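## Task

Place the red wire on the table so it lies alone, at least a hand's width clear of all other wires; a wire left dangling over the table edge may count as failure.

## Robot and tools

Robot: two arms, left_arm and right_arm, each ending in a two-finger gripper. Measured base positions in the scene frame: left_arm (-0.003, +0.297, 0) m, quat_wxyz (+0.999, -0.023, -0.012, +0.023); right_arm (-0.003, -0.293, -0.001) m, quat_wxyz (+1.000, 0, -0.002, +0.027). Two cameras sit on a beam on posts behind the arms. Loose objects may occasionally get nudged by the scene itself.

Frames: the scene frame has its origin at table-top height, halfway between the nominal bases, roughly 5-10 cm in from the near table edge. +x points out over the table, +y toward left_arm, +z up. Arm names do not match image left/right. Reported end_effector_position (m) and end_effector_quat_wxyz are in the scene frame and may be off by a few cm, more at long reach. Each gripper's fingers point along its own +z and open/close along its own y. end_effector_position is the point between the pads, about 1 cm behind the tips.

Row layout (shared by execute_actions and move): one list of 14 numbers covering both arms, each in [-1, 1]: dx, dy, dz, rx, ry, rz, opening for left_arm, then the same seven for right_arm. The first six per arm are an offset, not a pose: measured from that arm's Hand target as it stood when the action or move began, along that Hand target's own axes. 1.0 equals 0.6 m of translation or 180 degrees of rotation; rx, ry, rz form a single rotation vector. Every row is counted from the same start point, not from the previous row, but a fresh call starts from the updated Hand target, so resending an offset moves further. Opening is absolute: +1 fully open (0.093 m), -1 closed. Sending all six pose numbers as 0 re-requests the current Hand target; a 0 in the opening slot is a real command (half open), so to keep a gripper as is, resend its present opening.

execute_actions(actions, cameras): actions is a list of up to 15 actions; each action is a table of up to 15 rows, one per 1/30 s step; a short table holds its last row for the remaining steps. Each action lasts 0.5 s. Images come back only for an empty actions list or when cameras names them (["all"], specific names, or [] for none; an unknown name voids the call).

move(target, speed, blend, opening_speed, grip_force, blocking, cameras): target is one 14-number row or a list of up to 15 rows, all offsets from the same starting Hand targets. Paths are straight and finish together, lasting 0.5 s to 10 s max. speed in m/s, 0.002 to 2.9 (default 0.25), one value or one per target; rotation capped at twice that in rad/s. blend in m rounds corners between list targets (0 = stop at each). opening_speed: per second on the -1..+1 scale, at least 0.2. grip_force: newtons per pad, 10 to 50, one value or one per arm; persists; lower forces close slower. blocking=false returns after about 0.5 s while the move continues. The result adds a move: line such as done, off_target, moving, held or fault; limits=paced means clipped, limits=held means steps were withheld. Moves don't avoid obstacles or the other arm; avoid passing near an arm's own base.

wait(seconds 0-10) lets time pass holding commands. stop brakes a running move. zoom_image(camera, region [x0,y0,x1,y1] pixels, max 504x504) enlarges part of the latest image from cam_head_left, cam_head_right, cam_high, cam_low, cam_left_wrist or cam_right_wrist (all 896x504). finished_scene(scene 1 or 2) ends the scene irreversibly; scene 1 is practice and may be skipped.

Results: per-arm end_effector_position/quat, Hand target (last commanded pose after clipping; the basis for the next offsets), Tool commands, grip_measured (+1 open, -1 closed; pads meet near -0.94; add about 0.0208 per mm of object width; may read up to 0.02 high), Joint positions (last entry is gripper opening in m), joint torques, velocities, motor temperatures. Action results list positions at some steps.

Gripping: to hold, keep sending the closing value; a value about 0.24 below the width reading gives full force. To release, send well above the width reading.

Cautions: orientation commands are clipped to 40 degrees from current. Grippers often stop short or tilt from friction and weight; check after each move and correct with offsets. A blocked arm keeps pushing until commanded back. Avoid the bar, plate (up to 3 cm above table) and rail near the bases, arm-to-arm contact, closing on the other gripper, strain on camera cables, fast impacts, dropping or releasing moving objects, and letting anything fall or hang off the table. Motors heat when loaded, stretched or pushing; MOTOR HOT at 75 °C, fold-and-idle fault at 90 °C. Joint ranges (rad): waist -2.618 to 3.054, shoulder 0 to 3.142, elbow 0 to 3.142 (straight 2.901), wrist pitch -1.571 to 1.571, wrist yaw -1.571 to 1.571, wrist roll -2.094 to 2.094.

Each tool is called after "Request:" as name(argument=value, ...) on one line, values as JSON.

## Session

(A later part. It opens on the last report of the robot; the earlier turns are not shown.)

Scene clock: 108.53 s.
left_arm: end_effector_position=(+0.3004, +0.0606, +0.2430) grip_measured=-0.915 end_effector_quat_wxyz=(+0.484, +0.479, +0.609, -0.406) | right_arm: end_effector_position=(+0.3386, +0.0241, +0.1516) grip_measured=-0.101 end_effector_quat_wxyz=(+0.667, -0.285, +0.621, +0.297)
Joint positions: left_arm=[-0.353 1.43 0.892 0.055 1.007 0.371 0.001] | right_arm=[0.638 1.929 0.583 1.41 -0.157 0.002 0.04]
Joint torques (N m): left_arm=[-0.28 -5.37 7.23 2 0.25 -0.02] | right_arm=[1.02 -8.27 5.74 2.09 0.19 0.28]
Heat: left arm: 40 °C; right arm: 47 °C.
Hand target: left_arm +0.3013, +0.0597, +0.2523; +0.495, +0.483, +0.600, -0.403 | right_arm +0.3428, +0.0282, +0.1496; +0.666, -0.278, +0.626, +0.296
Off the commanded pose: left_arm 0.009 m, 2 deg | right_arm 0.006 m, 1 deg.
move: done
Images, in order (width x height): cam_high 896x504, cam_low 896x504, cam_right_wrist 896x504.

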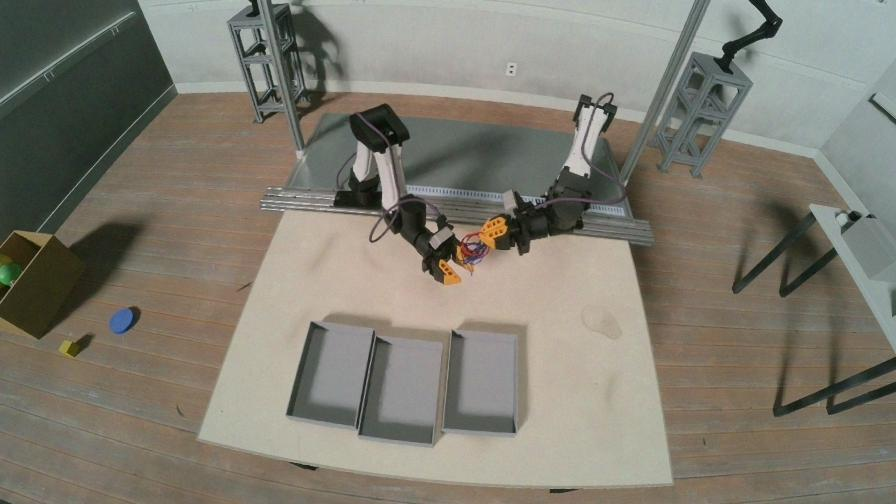

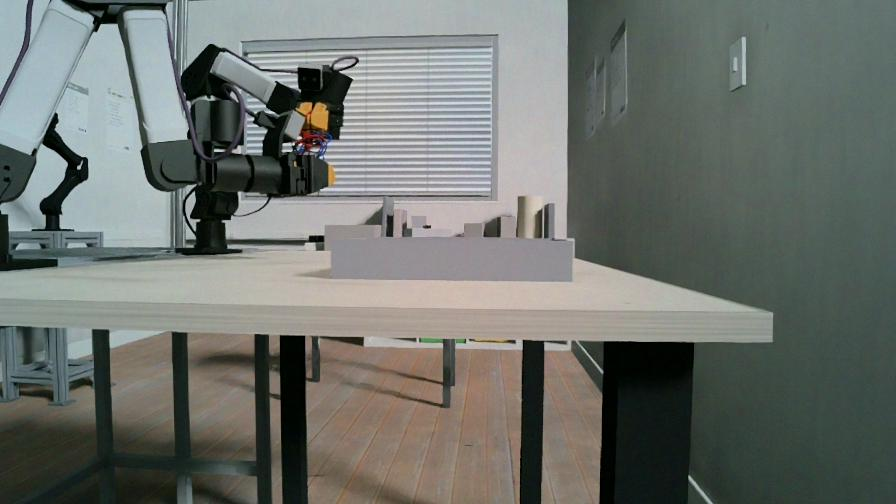

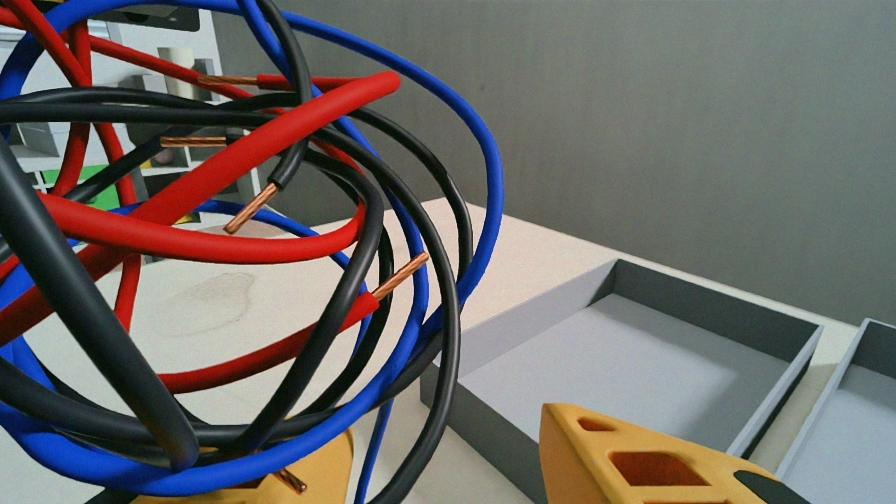

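Request:
move(target=[0,0,0,0,0,0,-0.921875,0.01,0.005,0,0,0,0,-1], cameras=["cam_low","cam_right_wrist","cam_high"], opening_speed=1.0)

Request:
zoom_image(camera="cam_low", region=[230, 80, 370, 230])

Request:
zoom_image(camera="cam_high", region=[410, 200, 530, 300])

Scene clock: 114.07 s.
left_arm: end_effector_position=(+0.3004, +0.0606, +0.2430) grip_measured=-0.915 end_effector_quat_wxyz=(+0.484, +0.479, +0.609, -0.406) | right_arm: end_effector_position=(+0.3372, +0.0270, +0.1423) grip_measured=-0.988 end_effector_quat_wxyz=(+0.662, -0.286, +0.627, +0.296)
Joint positions: left_arm=[-0.353 1.43 0.892 0.055 1.007 0.371 0.001] | right_arm=[0.648 1.955 0.583 1.421 -0.147 0.002 0]
Joint torques (N m): left_arm=[-0.35 -5.45 7.17 2 0.28 -0.03] | right_arm=[0.95 -8.38 5.37 2.22 0.22 0.25]
Heat: left arm: 40 °C; right arm: 47 °C.
Hand target: left_arm +0.3013, +0.0597, +0.2523; +0.495, +0.483, +0.600, -0.403 | right_arm +0.3408, +0.0305, +0.1436; +0.666, -0.278, +0.626, +0.296
Off the commanded pose: left_arm 0.009 m, 2 deg | right_arm 0.005 m, 1 deg.
move: done
Images, in order (width x height): cam_high 896x504, cam_low 896x504, cam_right_wrist 896x504.

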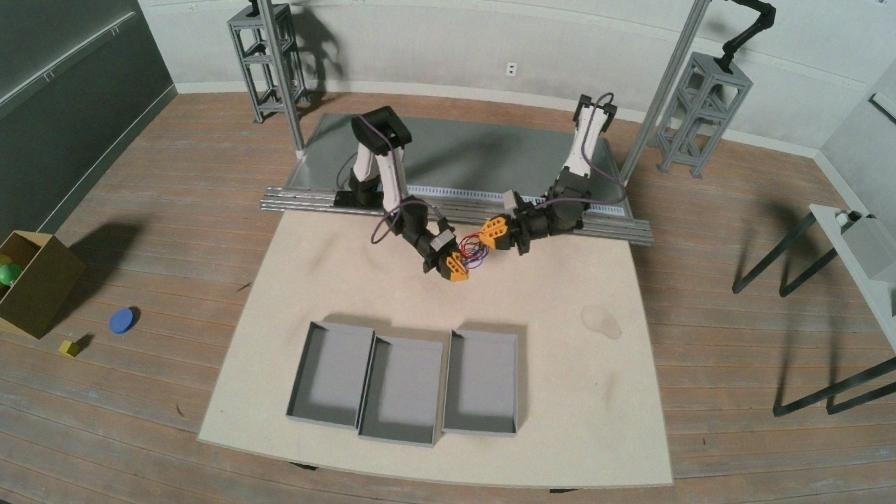

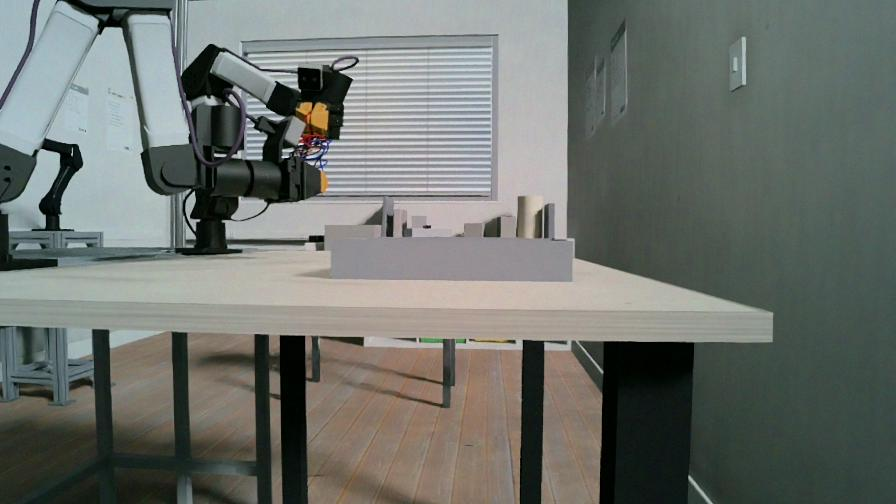

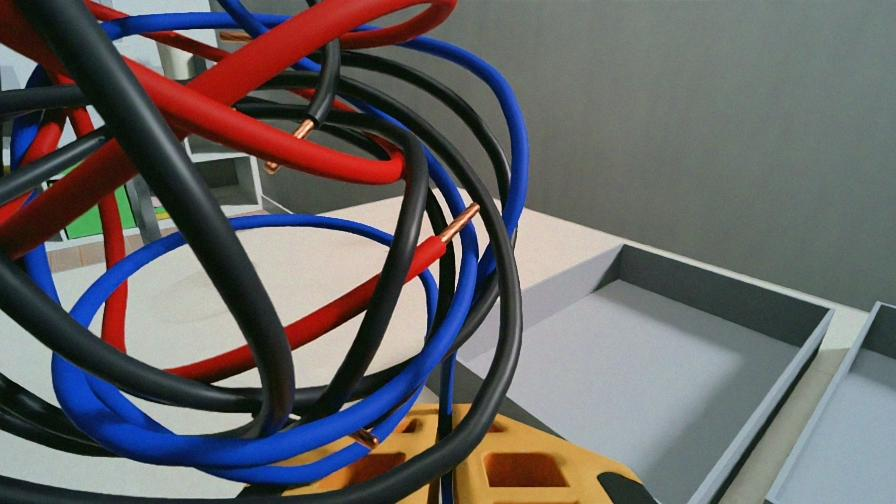

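Scaled by 3.360 from the camera's 896x504 image, which has a finer 1280x720 frame.

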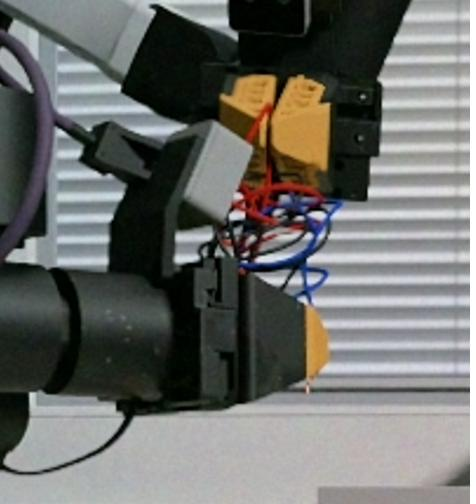

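Scaled by 4.200 from the camera's 896x504 image, which has a finer 1280x720 frame.

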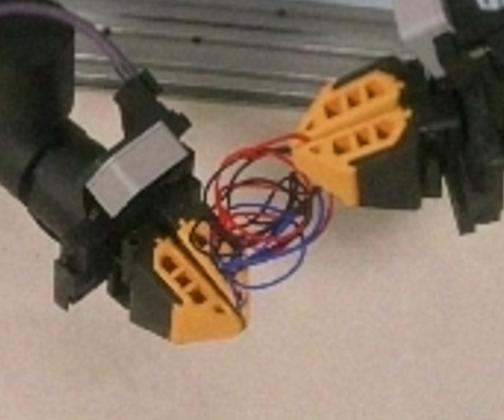

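Request:
move(target=[-0.13,0,0,0,0,0,-0.921875,0.1,0,-0.05,0,0,0,-1], cameras=["cam_low","cam_right_wrist","cam_high","cam_left_wrist"], speed=0.08)

Request:
zoom_image(camera="cam_low", region=[230, 50, 390, 230])

Scene clock: 122.77 s.
left_arm: end_effector_position=(+0.3051, +0.0484, +0.3111) grip_measured=-0.915 end_effector_quat_wxyz=(+0.479, +0.478, +0.613, -0.407) | right_arm: end_effector_position=(+0.3224, +0.0144, +0.0699) grip_measured=-0.988 end_effector_quat_wxyz=(+0.608, -0.301, +0.680, +0.280)
Joint positions: left_arm=[-0.395 1.43 1.165 -0.206 0.968 0.341 0.001] | right_arm=[0.648 2.099 0.506 1.484 -0.147 0.002 0]
Joint torques (N m): left_arm=[-0.87 -5.75 8.9 2.02 0.19 -0.11] | right_arm=[-0.24 -8.47 2.06 3.15 -0.02 0.08]
Heat: left arm: 40 °C; right arm: 48 °C.
Hand target: left_arm +0.3047, +0.0455, +0.3290; +0.495, +0.483, +0.600, -0.403 | right_arm +0.3232, +0.0110, +0.0819; +0.666, -0.278, +0.626, +0.296
Off the commanded pose: left_arm 0.018 m, 2 deg | right_arm 0.012 m, 10 deg.
joint sent to its limit (right arm) — joint 4 (wrist pitch), upper limit. The joint targets are off in orientation, not in position.
move: off_target (left_arm, right_arm)
Images, in order (width x height): cam_high 896x504, cam_low 896x504, cam_left_wrist 896x504, cam_right_wrist 896x504.

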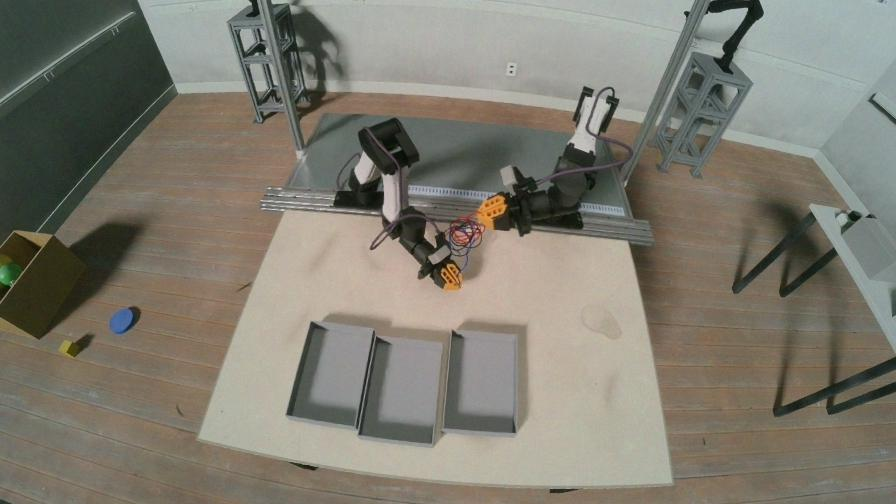

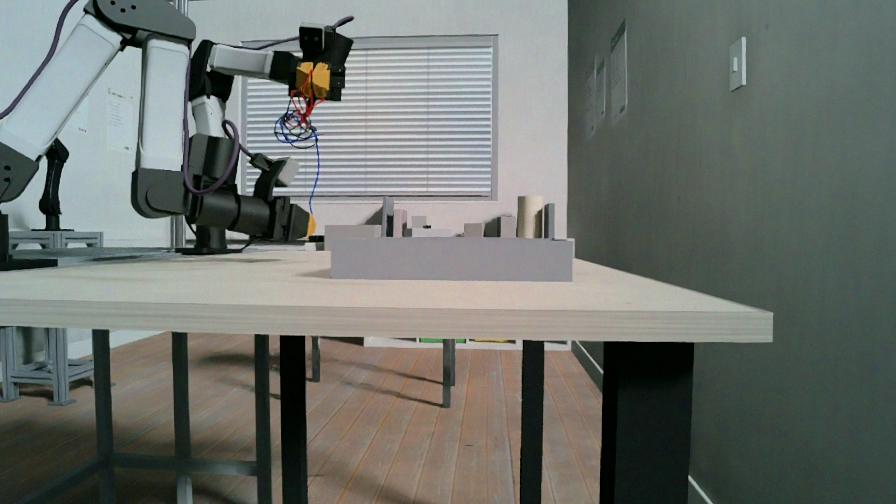

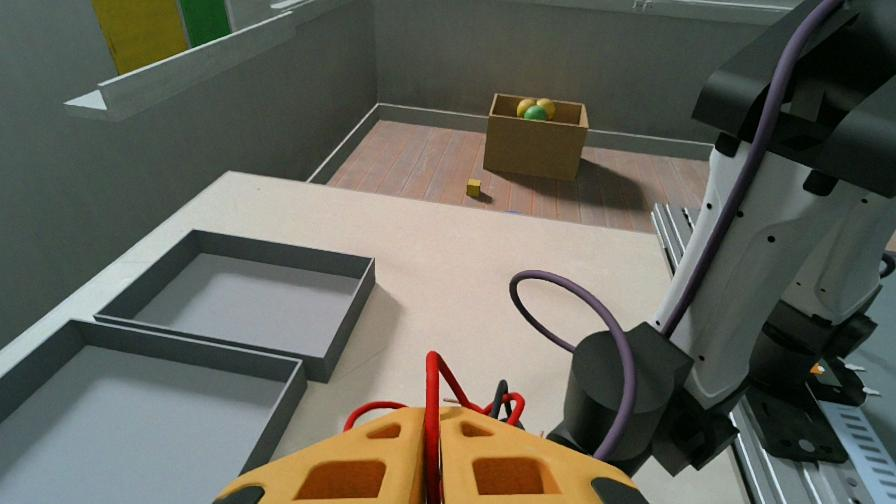

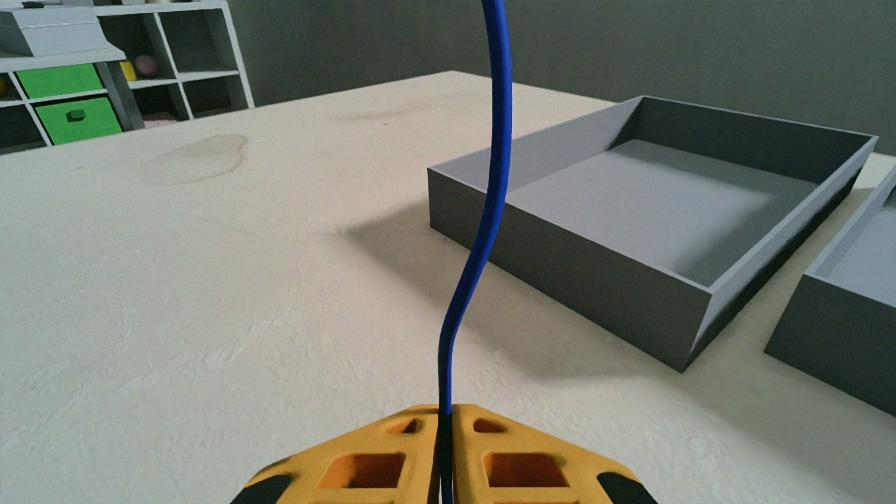

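Scaled by 2.800 from the camera's 896x504 image, which has a finer 1280x720 frame.

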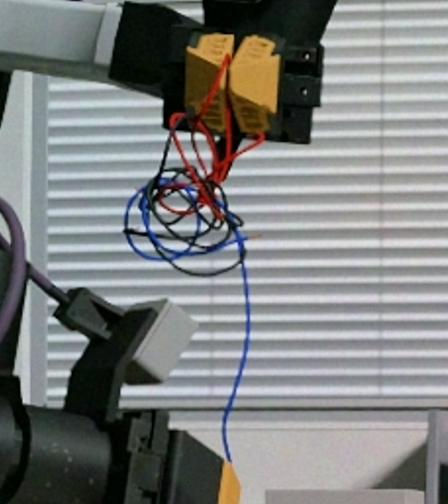

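Request:
move(target=[-0.13,0,0,0,0,0,-0.921875,0,-0.17,-0.29,0,0.12,0,-1], cameras=["cam_low","cam_right_wrist","cam_high","cam_left_wrist"], speed=0.1)

Request:
zoom_image(camera="cam_low", region=[230, 0, 390, 230])

Request:
zoom_image(camera="cam_high", region=[370, 170, 530, 300])

Scene clock: 131.10 s.
left_arm: end_effector_position=(+0.3057, +0.0353, +0.3953) grip_measured=-0.915 end_effector_quat_wxyz=(+0.486, +0.481, +0.607, -0.405) | right_arm: end_effector_position=(+0.2779, -0.1851, +0.0648) grip_measured=-0.988 end_effector_quat_wxyz=(+0.529, -0.321, +0.746, +0.245)
Joint positions: left_arm=[-0.443 1.495 1.539 -0.471 0.927 0.31 0.001] | right_arm=[-0.116 1.454 0.143 0.807 -0.838 -0.36 0]
Joint torques (N m): left_arm=[-0.77 -4.26 8.79 2.08 0.13 -0.12] | right_arm=[-0.57 -5.89 5.44 1.68 -0.36 -0.06]
Motor temperatures (°C): left_arm=[26 37 41 37 28 25 26] | right_arm=[27 47 36 46 27 24 30]
Heat: left arm: 41 °C; right arm: 47 °C.
Hand target: left_arm +0.3082, +0.0315, +0.4055; +0.495, +0.483, +0.600, -0.403 | right_arm +0.2827, -0.1863, +0.0711; +0.537, -0.329, +0.739, +0.239
Off the commanded pose: left_arm 0.011 m, 1 deg | right_arm 0.008 m, 2 deg.
move: off_target (left_arm)
Images, in order (width x height): cam_high 896x504, cam_low 896x504, cam_left_wrist 896x504, cam_right_wrist 896x504.

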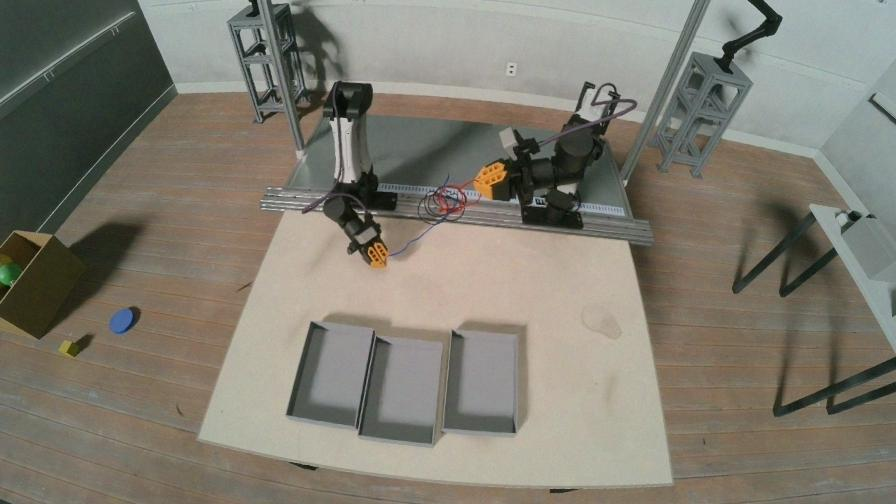

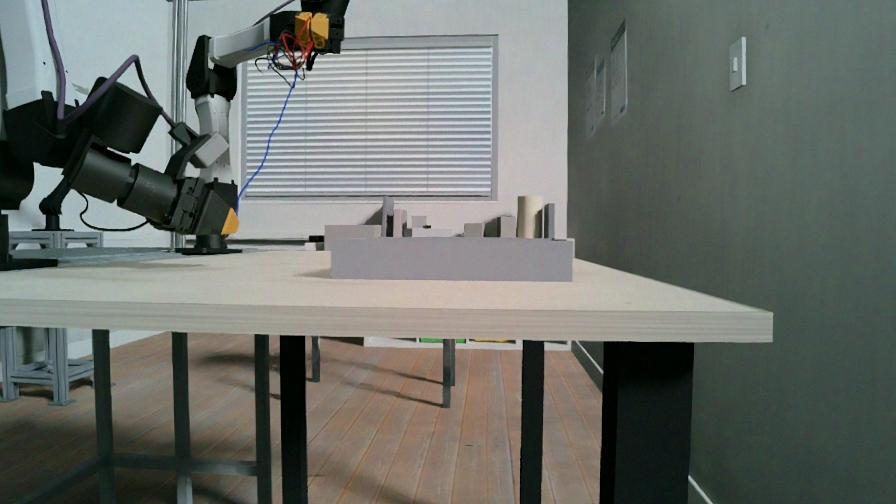

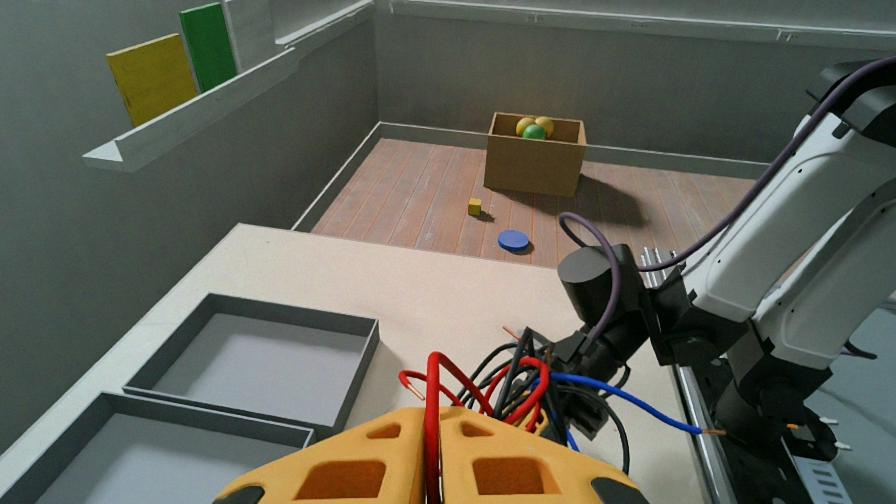

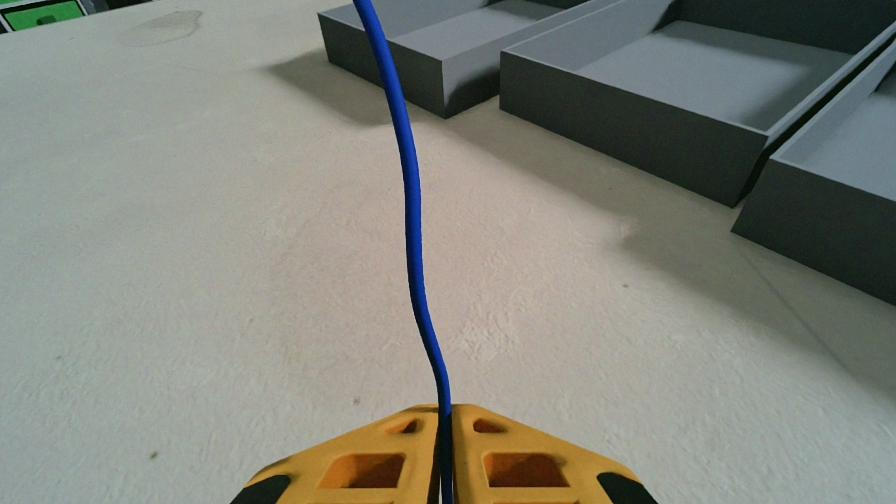

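Scaled by 2.191 from the camera's 896x504 image, which has a finer 1280x720 frame.

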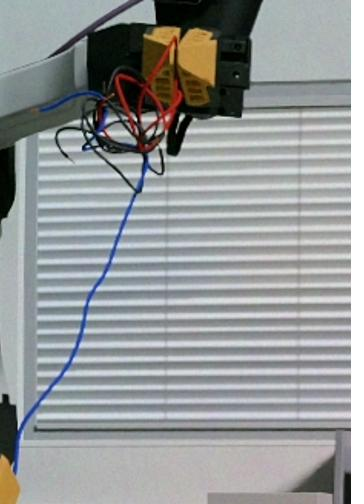

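Scaled by 3.150 from the camera's 896x504 image, which has a finer 1280x720 frame.

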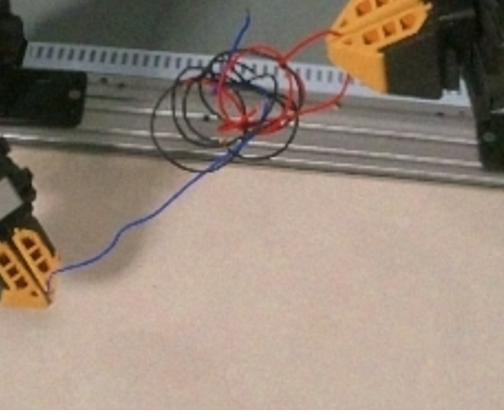

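Request:
move(target=[0,0,-0.167,0,0,0,-0.921875,0.057,-0.262,-0.157,0,0,0,-1], cameras=["cam_low","cam_right_wrist","cam_high","cam_left_wrist","cam_head_right"], speed=0.1)

Request:
zoom_image(camera="cam_high", region=[330, 150, 530, 300])

Scene clock: 139.77 s.
left_arm: end_effector_position=(+0.2934, +0.1225, +0.3992) grip_measured=-0.915 end_effector_quat_wxyz=(+0.462, +0.468, +0.627, -0.418) | right_arm: end_effector_position=(+0.3276, -0.3522, +0.0748) grip_measured=-0.988 end_effector_quat_wxyz=(+0.542, -0.323, +0.731, +0.261)
Joint positions: left_arm=[-0.167 1.467 1.649 -0.927 1.159 0.593 0.001] | right_arm=[-0.733 1.872 0.888 -0.498 -1.288 -1.443 0]
Joint torques (N m): left_arm=[1.11 -6.5 8.68 1.77 0.61 0.15] | right_arm=[-1.84 -7.34 6.2 0.56 -0.35 -0.04]
Heat: left arm: 41 °C; right arm: 46 °C.
Hand target: left_arm +0.2875, +0.1278, +0.4242; +0.495, +0.483, +0.600, -0.403 | right_arm +0.3323, -0.3659, +0.0677; +0.537, -0.329, +0.739, +0.239
Off the commanded pose: left_arm 0.026 m, 5 deg | right_arm 0.016 m, 3 deg.
move: off_target (left_arm, right_arm)
Images, in order (width x height): cam_head_right 896x504, cam_high 896x504, cam_low 896x504, cam_left_wrist 896x504, cam_right_wrist 896x504.

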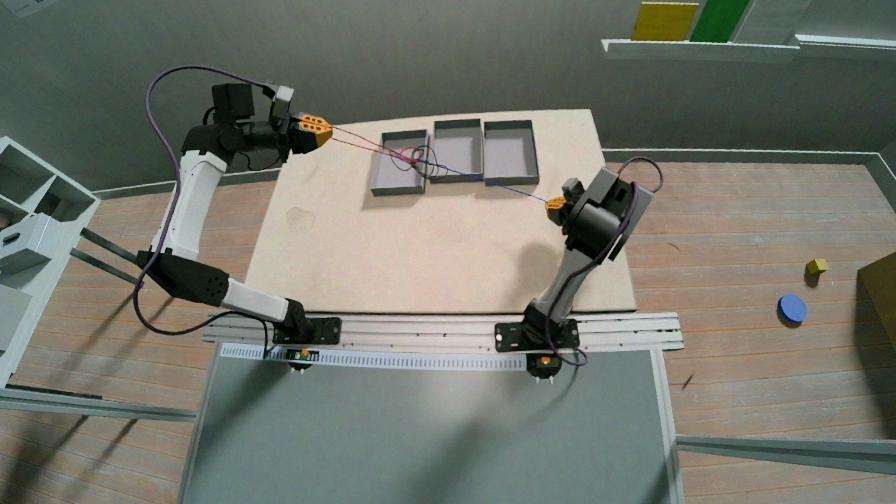

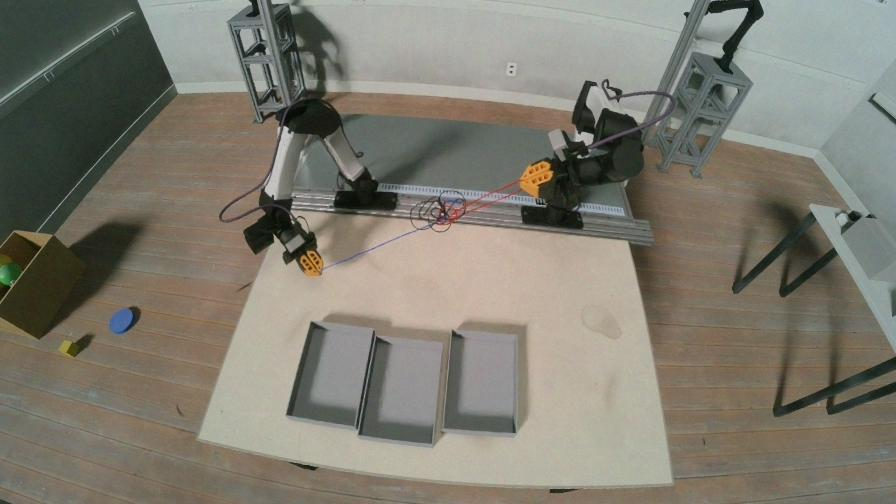

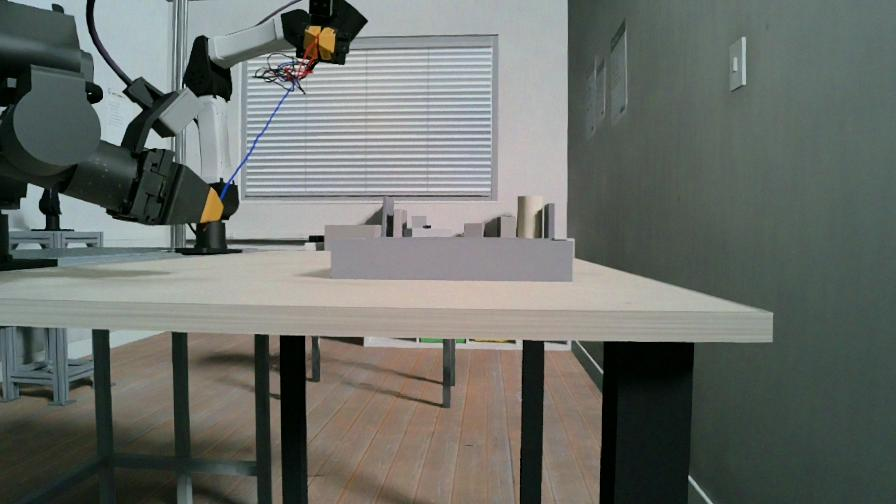

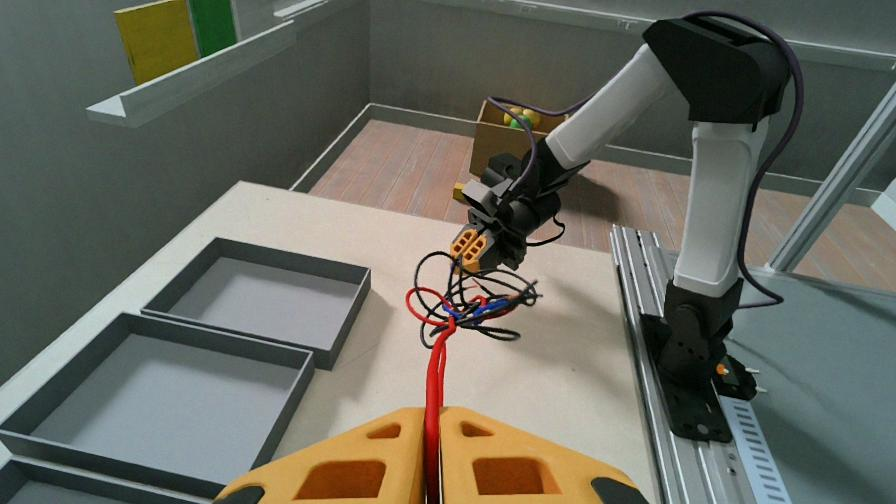

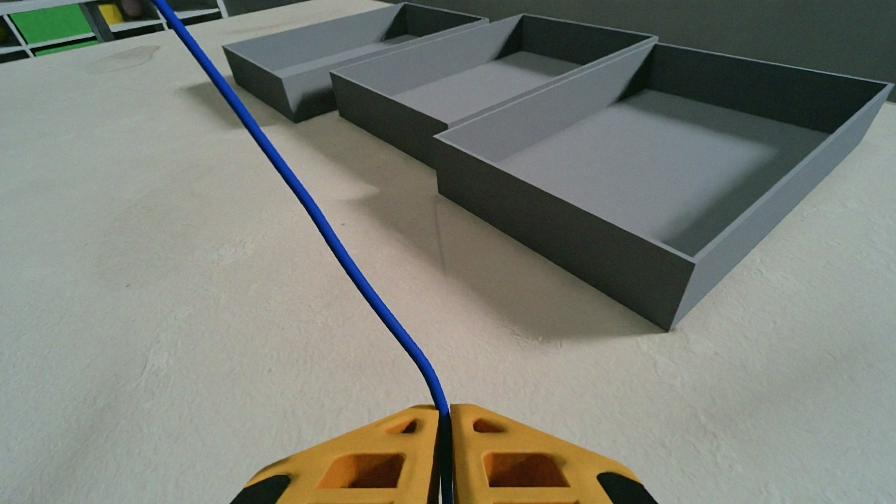

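Scaled by 2.520 from the camera's 896x504 image, which has a finer 1280x720 frame.

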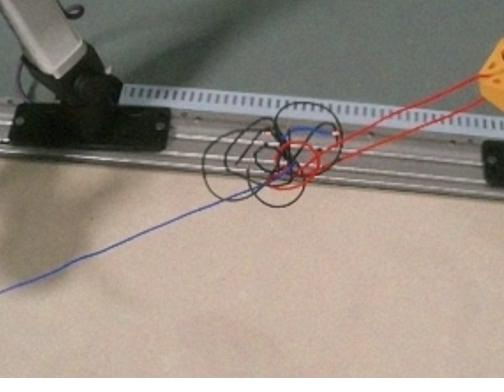

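Request:
move(target=[0,0,-0.15,0,0,0,-0.921875,0,0,0,0,0,0,-1], cameras=["cam_low","cam_right_wrist","cam_high","cam_left_wrist","cam_head_right"], speed=0.06)

Request:
zoom_image(camera="cam_high", region=[350, 150, 550, 300])

Scene clock: 145.77 s.
left_arm: end_effector_position=(+0.2784, +0.2128, +0.4274) grip_measured=-0.915 end_effector_quat_wxyz=(+0.509, +0.441, +0.629, -0.389) | right_arm: end_effector_position=(+0.3265, -0.3529, +0.0749) grip_measured=-0.988 end_effector_quat_wxyz=(+0.542, -0.319, +0.732, +0.263)
Joint positions: left_arm=[0.168 1.558 1.936 -1.588 1.324 1.149 0.001] | right_arm=[-0.738 1.872 0.888 -0.507 -1.289 -1.446 0]
Joint torques (N m): left_arm=[0.94 -6.64 4.96 0.94 0.93 0.18] | right_arm=[-1.7 -7.46 6.05 0.63 -0.26 0.06]
Motor temperatures (°C): left_arm=[26 36 41 37 28 25 26] | right_arm=[27 46 36 40 27 24 30]
Heat: left arm: 41 °C; right arm: 46 °C.
Hand target: left_arm +0.2691, +0.2142, +0.4409; +0.495, +0.483, +0.600, -0.403 | right_arm +0.3316, -0.3657, +0.0681; +0.537, -0.328, +0.740, +0.239 (not the last commanded pose)
Off the commanded pose: left_arm 0.016 m, 6 deg | right_arm 0.016 m, 3 deg.
joint read past its limit (left arm) — joint 4 (wrist pitch), lower limit.
joint sent to its limit (left arm) — joint 4 (wrist pitch), lower limit. The joint targets are off in orientation, not in position.
move: off_target (left_arm, right_arm)
Images, in order (width x height): cam_head_right 896x504, cam_high 896x504, cam_low 896x504, cam_left_wrist 896x504, cam_right_wrist 896x504.

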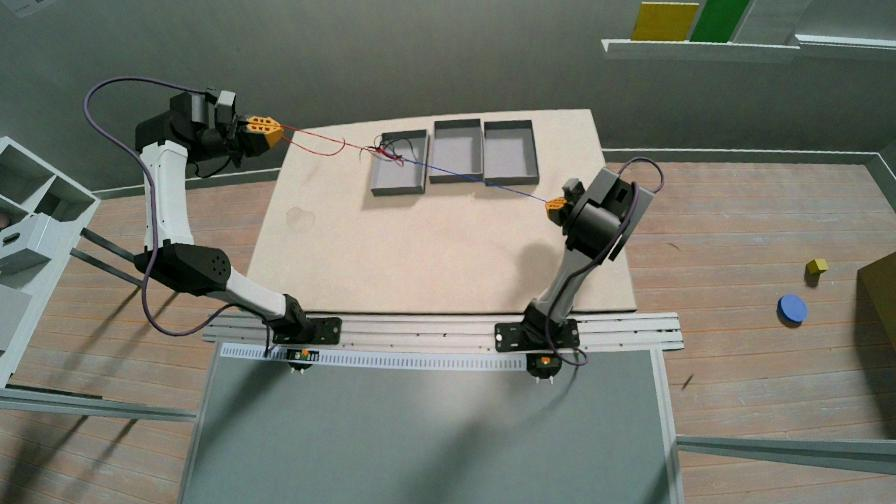

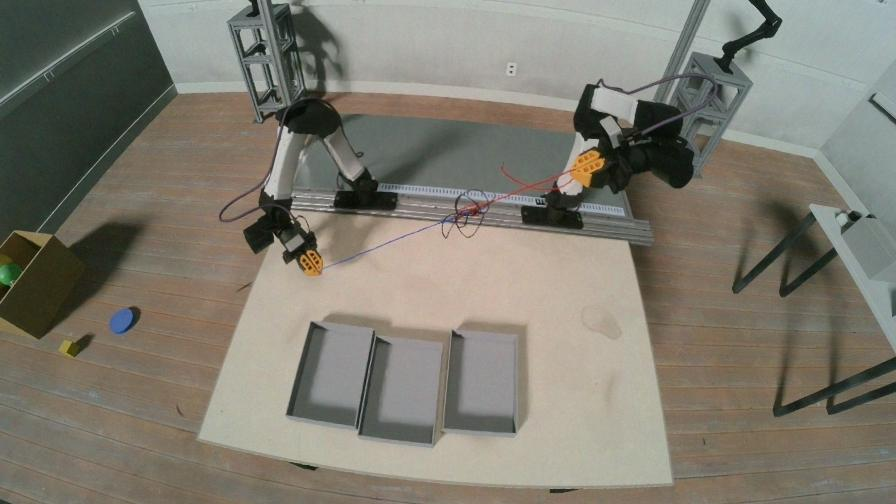

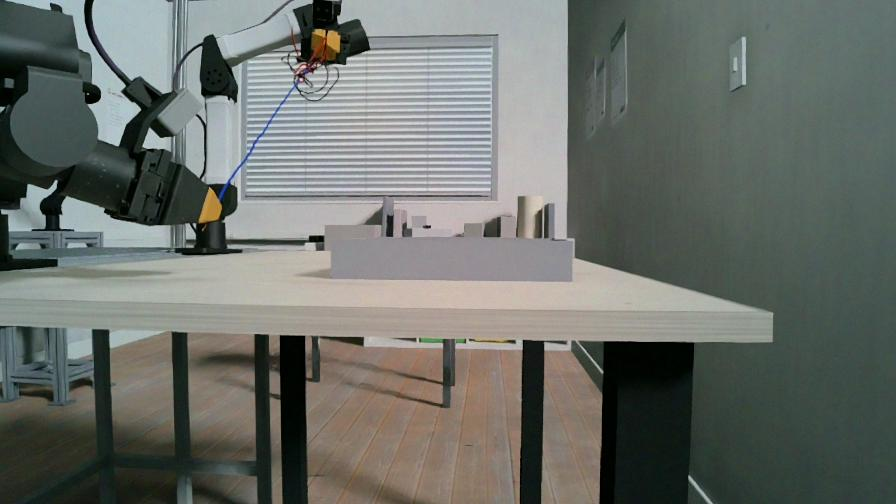

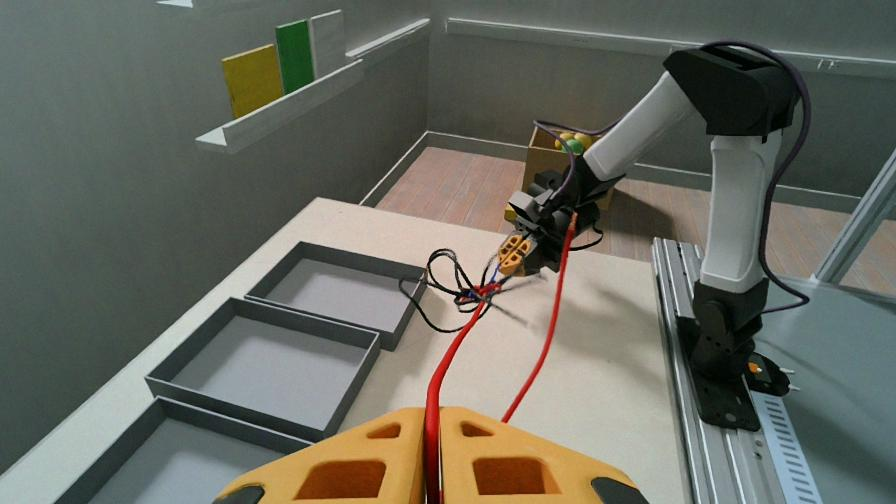

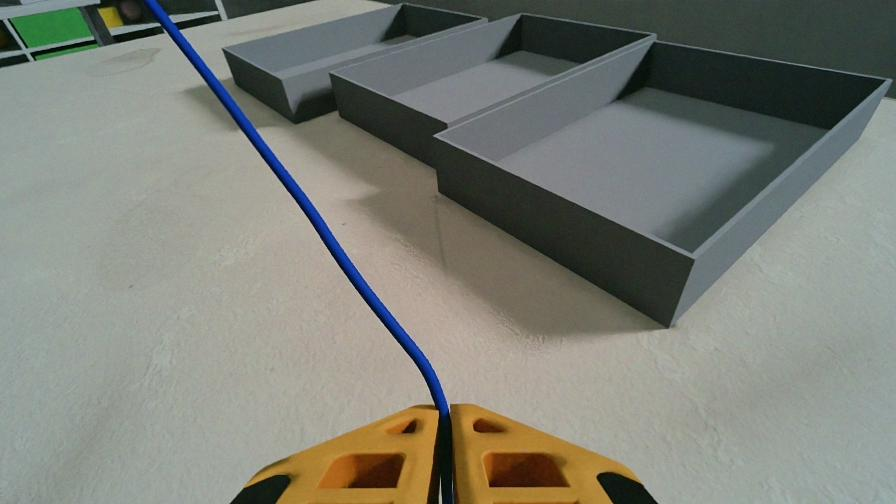

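Scaled by 2.520 from the camera's 896x504 image, which has a finer 1280x720 frame.

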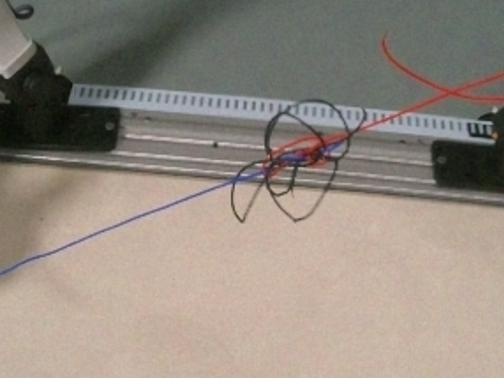

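Request:
move(target=[0.1,0.035,-0.16,0,0,0,-0.921875,0,-0.13,0.005,0,0,0,-1], cameras=["cam_low","cam_right_wrist","cam_high","cam_left_wrist","cam_head_right"], speed=0.08)

Request:
zoom_image(camera="cam_high", region=[350, 150, 550, 300])

Scene clock: 153.13 s.
left_arm: end_effector_position=(+0.2742, +0.3243, +0.3922) grip_measured=-0.915 end_effector_quat_wxyz=(+0.602, +0.325, +0.672, -0.282) | right_arm: end_effector_position=(+0.3885, -0.4105, +0.0707) grip_measured=-0.988 end_effector_quat_wxyz=(+0.539, -0.327, +0.737, +0.242)
Joint positions: left_arm=[0.604 1.447 1.662 -1.589 1.401 1.393 0.001] | right_arm=[-0.748 2.111 1.258 -0.606 -1.26 -1.447 0]
Joint torques (N m): left_arm=[0.29 -6.02 4.68 0.72 0.71 0.16] | right_arm=[-0.25 -10.43 6.39 0.44 -0.53 0.08]
Heat: left arm: 40 °C; right arm: 46 °C.
Hand target: left_arm +0.2673, +0.3217, +0.3997; +0.495, +0.483, +0.600, -0.403 | right_arm +0.3914, -0.4160, +0.0672; +0.537, -0.328, +0.740, +0.238
Off the commanded pose: left_arm 0.010 m, 27 deg | right_arm 0.007 m, 1 deg.
joint read past its limit (left arm) — joint 4 (wrist pitch), lower limit.
joint sent to its limit (left arm) — joint 4 (wrist pitch), lower limit. The joint targets are off in orientation, not in position.
move: off_target (left_arm)
Images, in order (width x height): cam_head_right 896x504, cam_high 896x504, cam_low 896x504, cam_left_wrist 896x504, cam_right_wrist 896x504.

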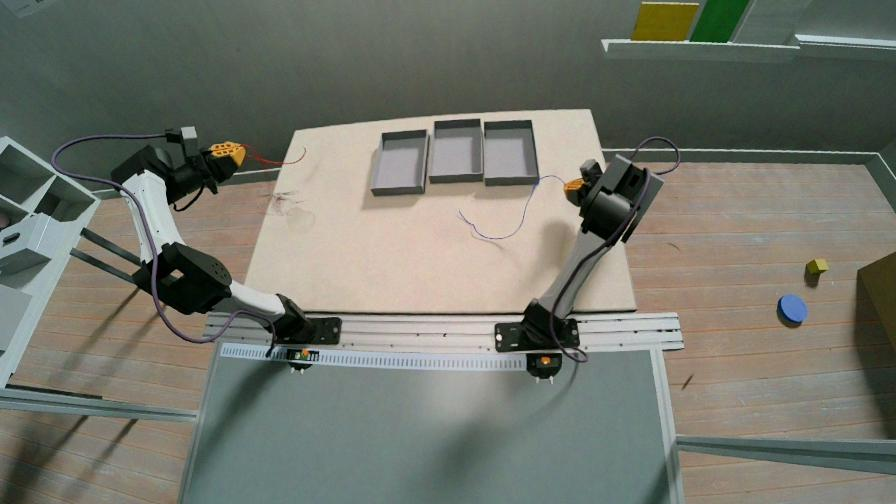

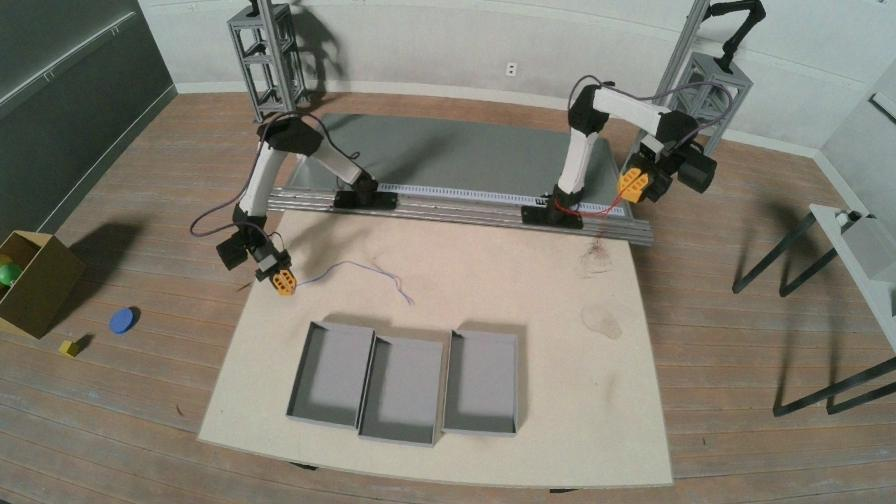

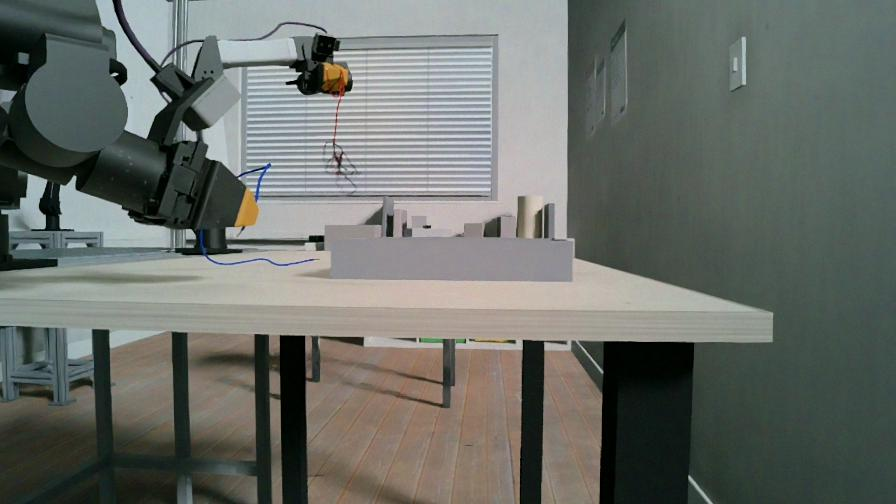

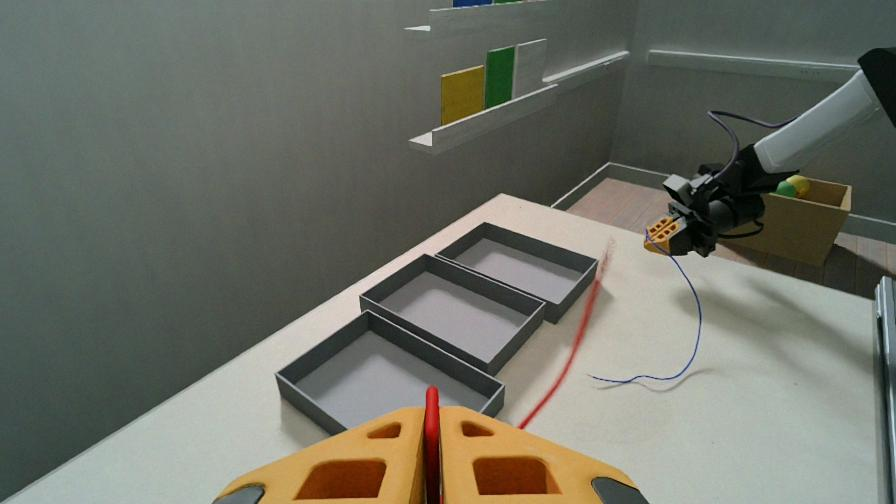

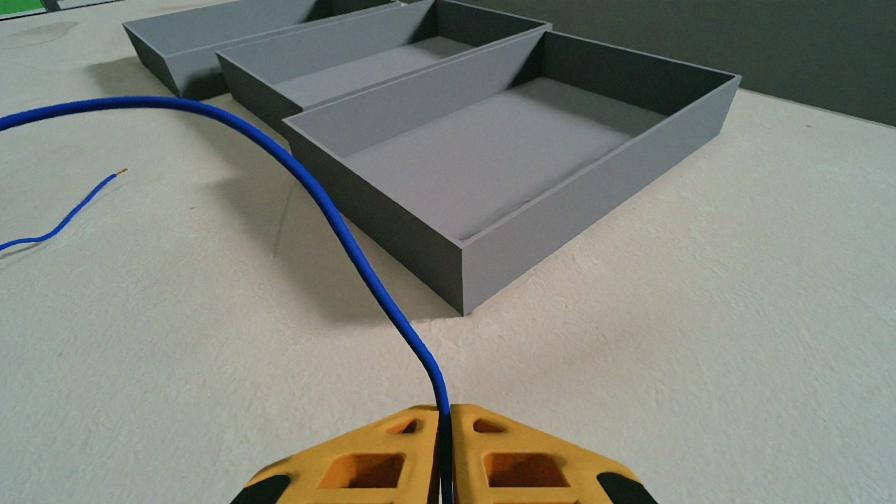

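Scaled by 2.520 from the camera's 896x504 image, which has a finer 1280x720 frame.

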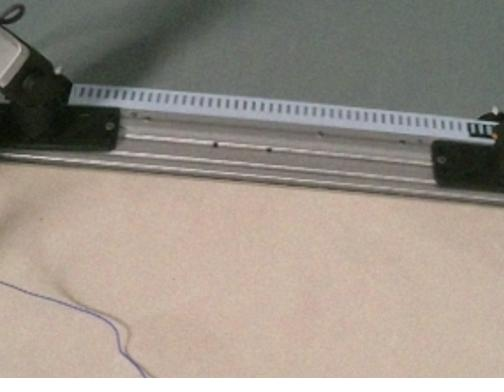

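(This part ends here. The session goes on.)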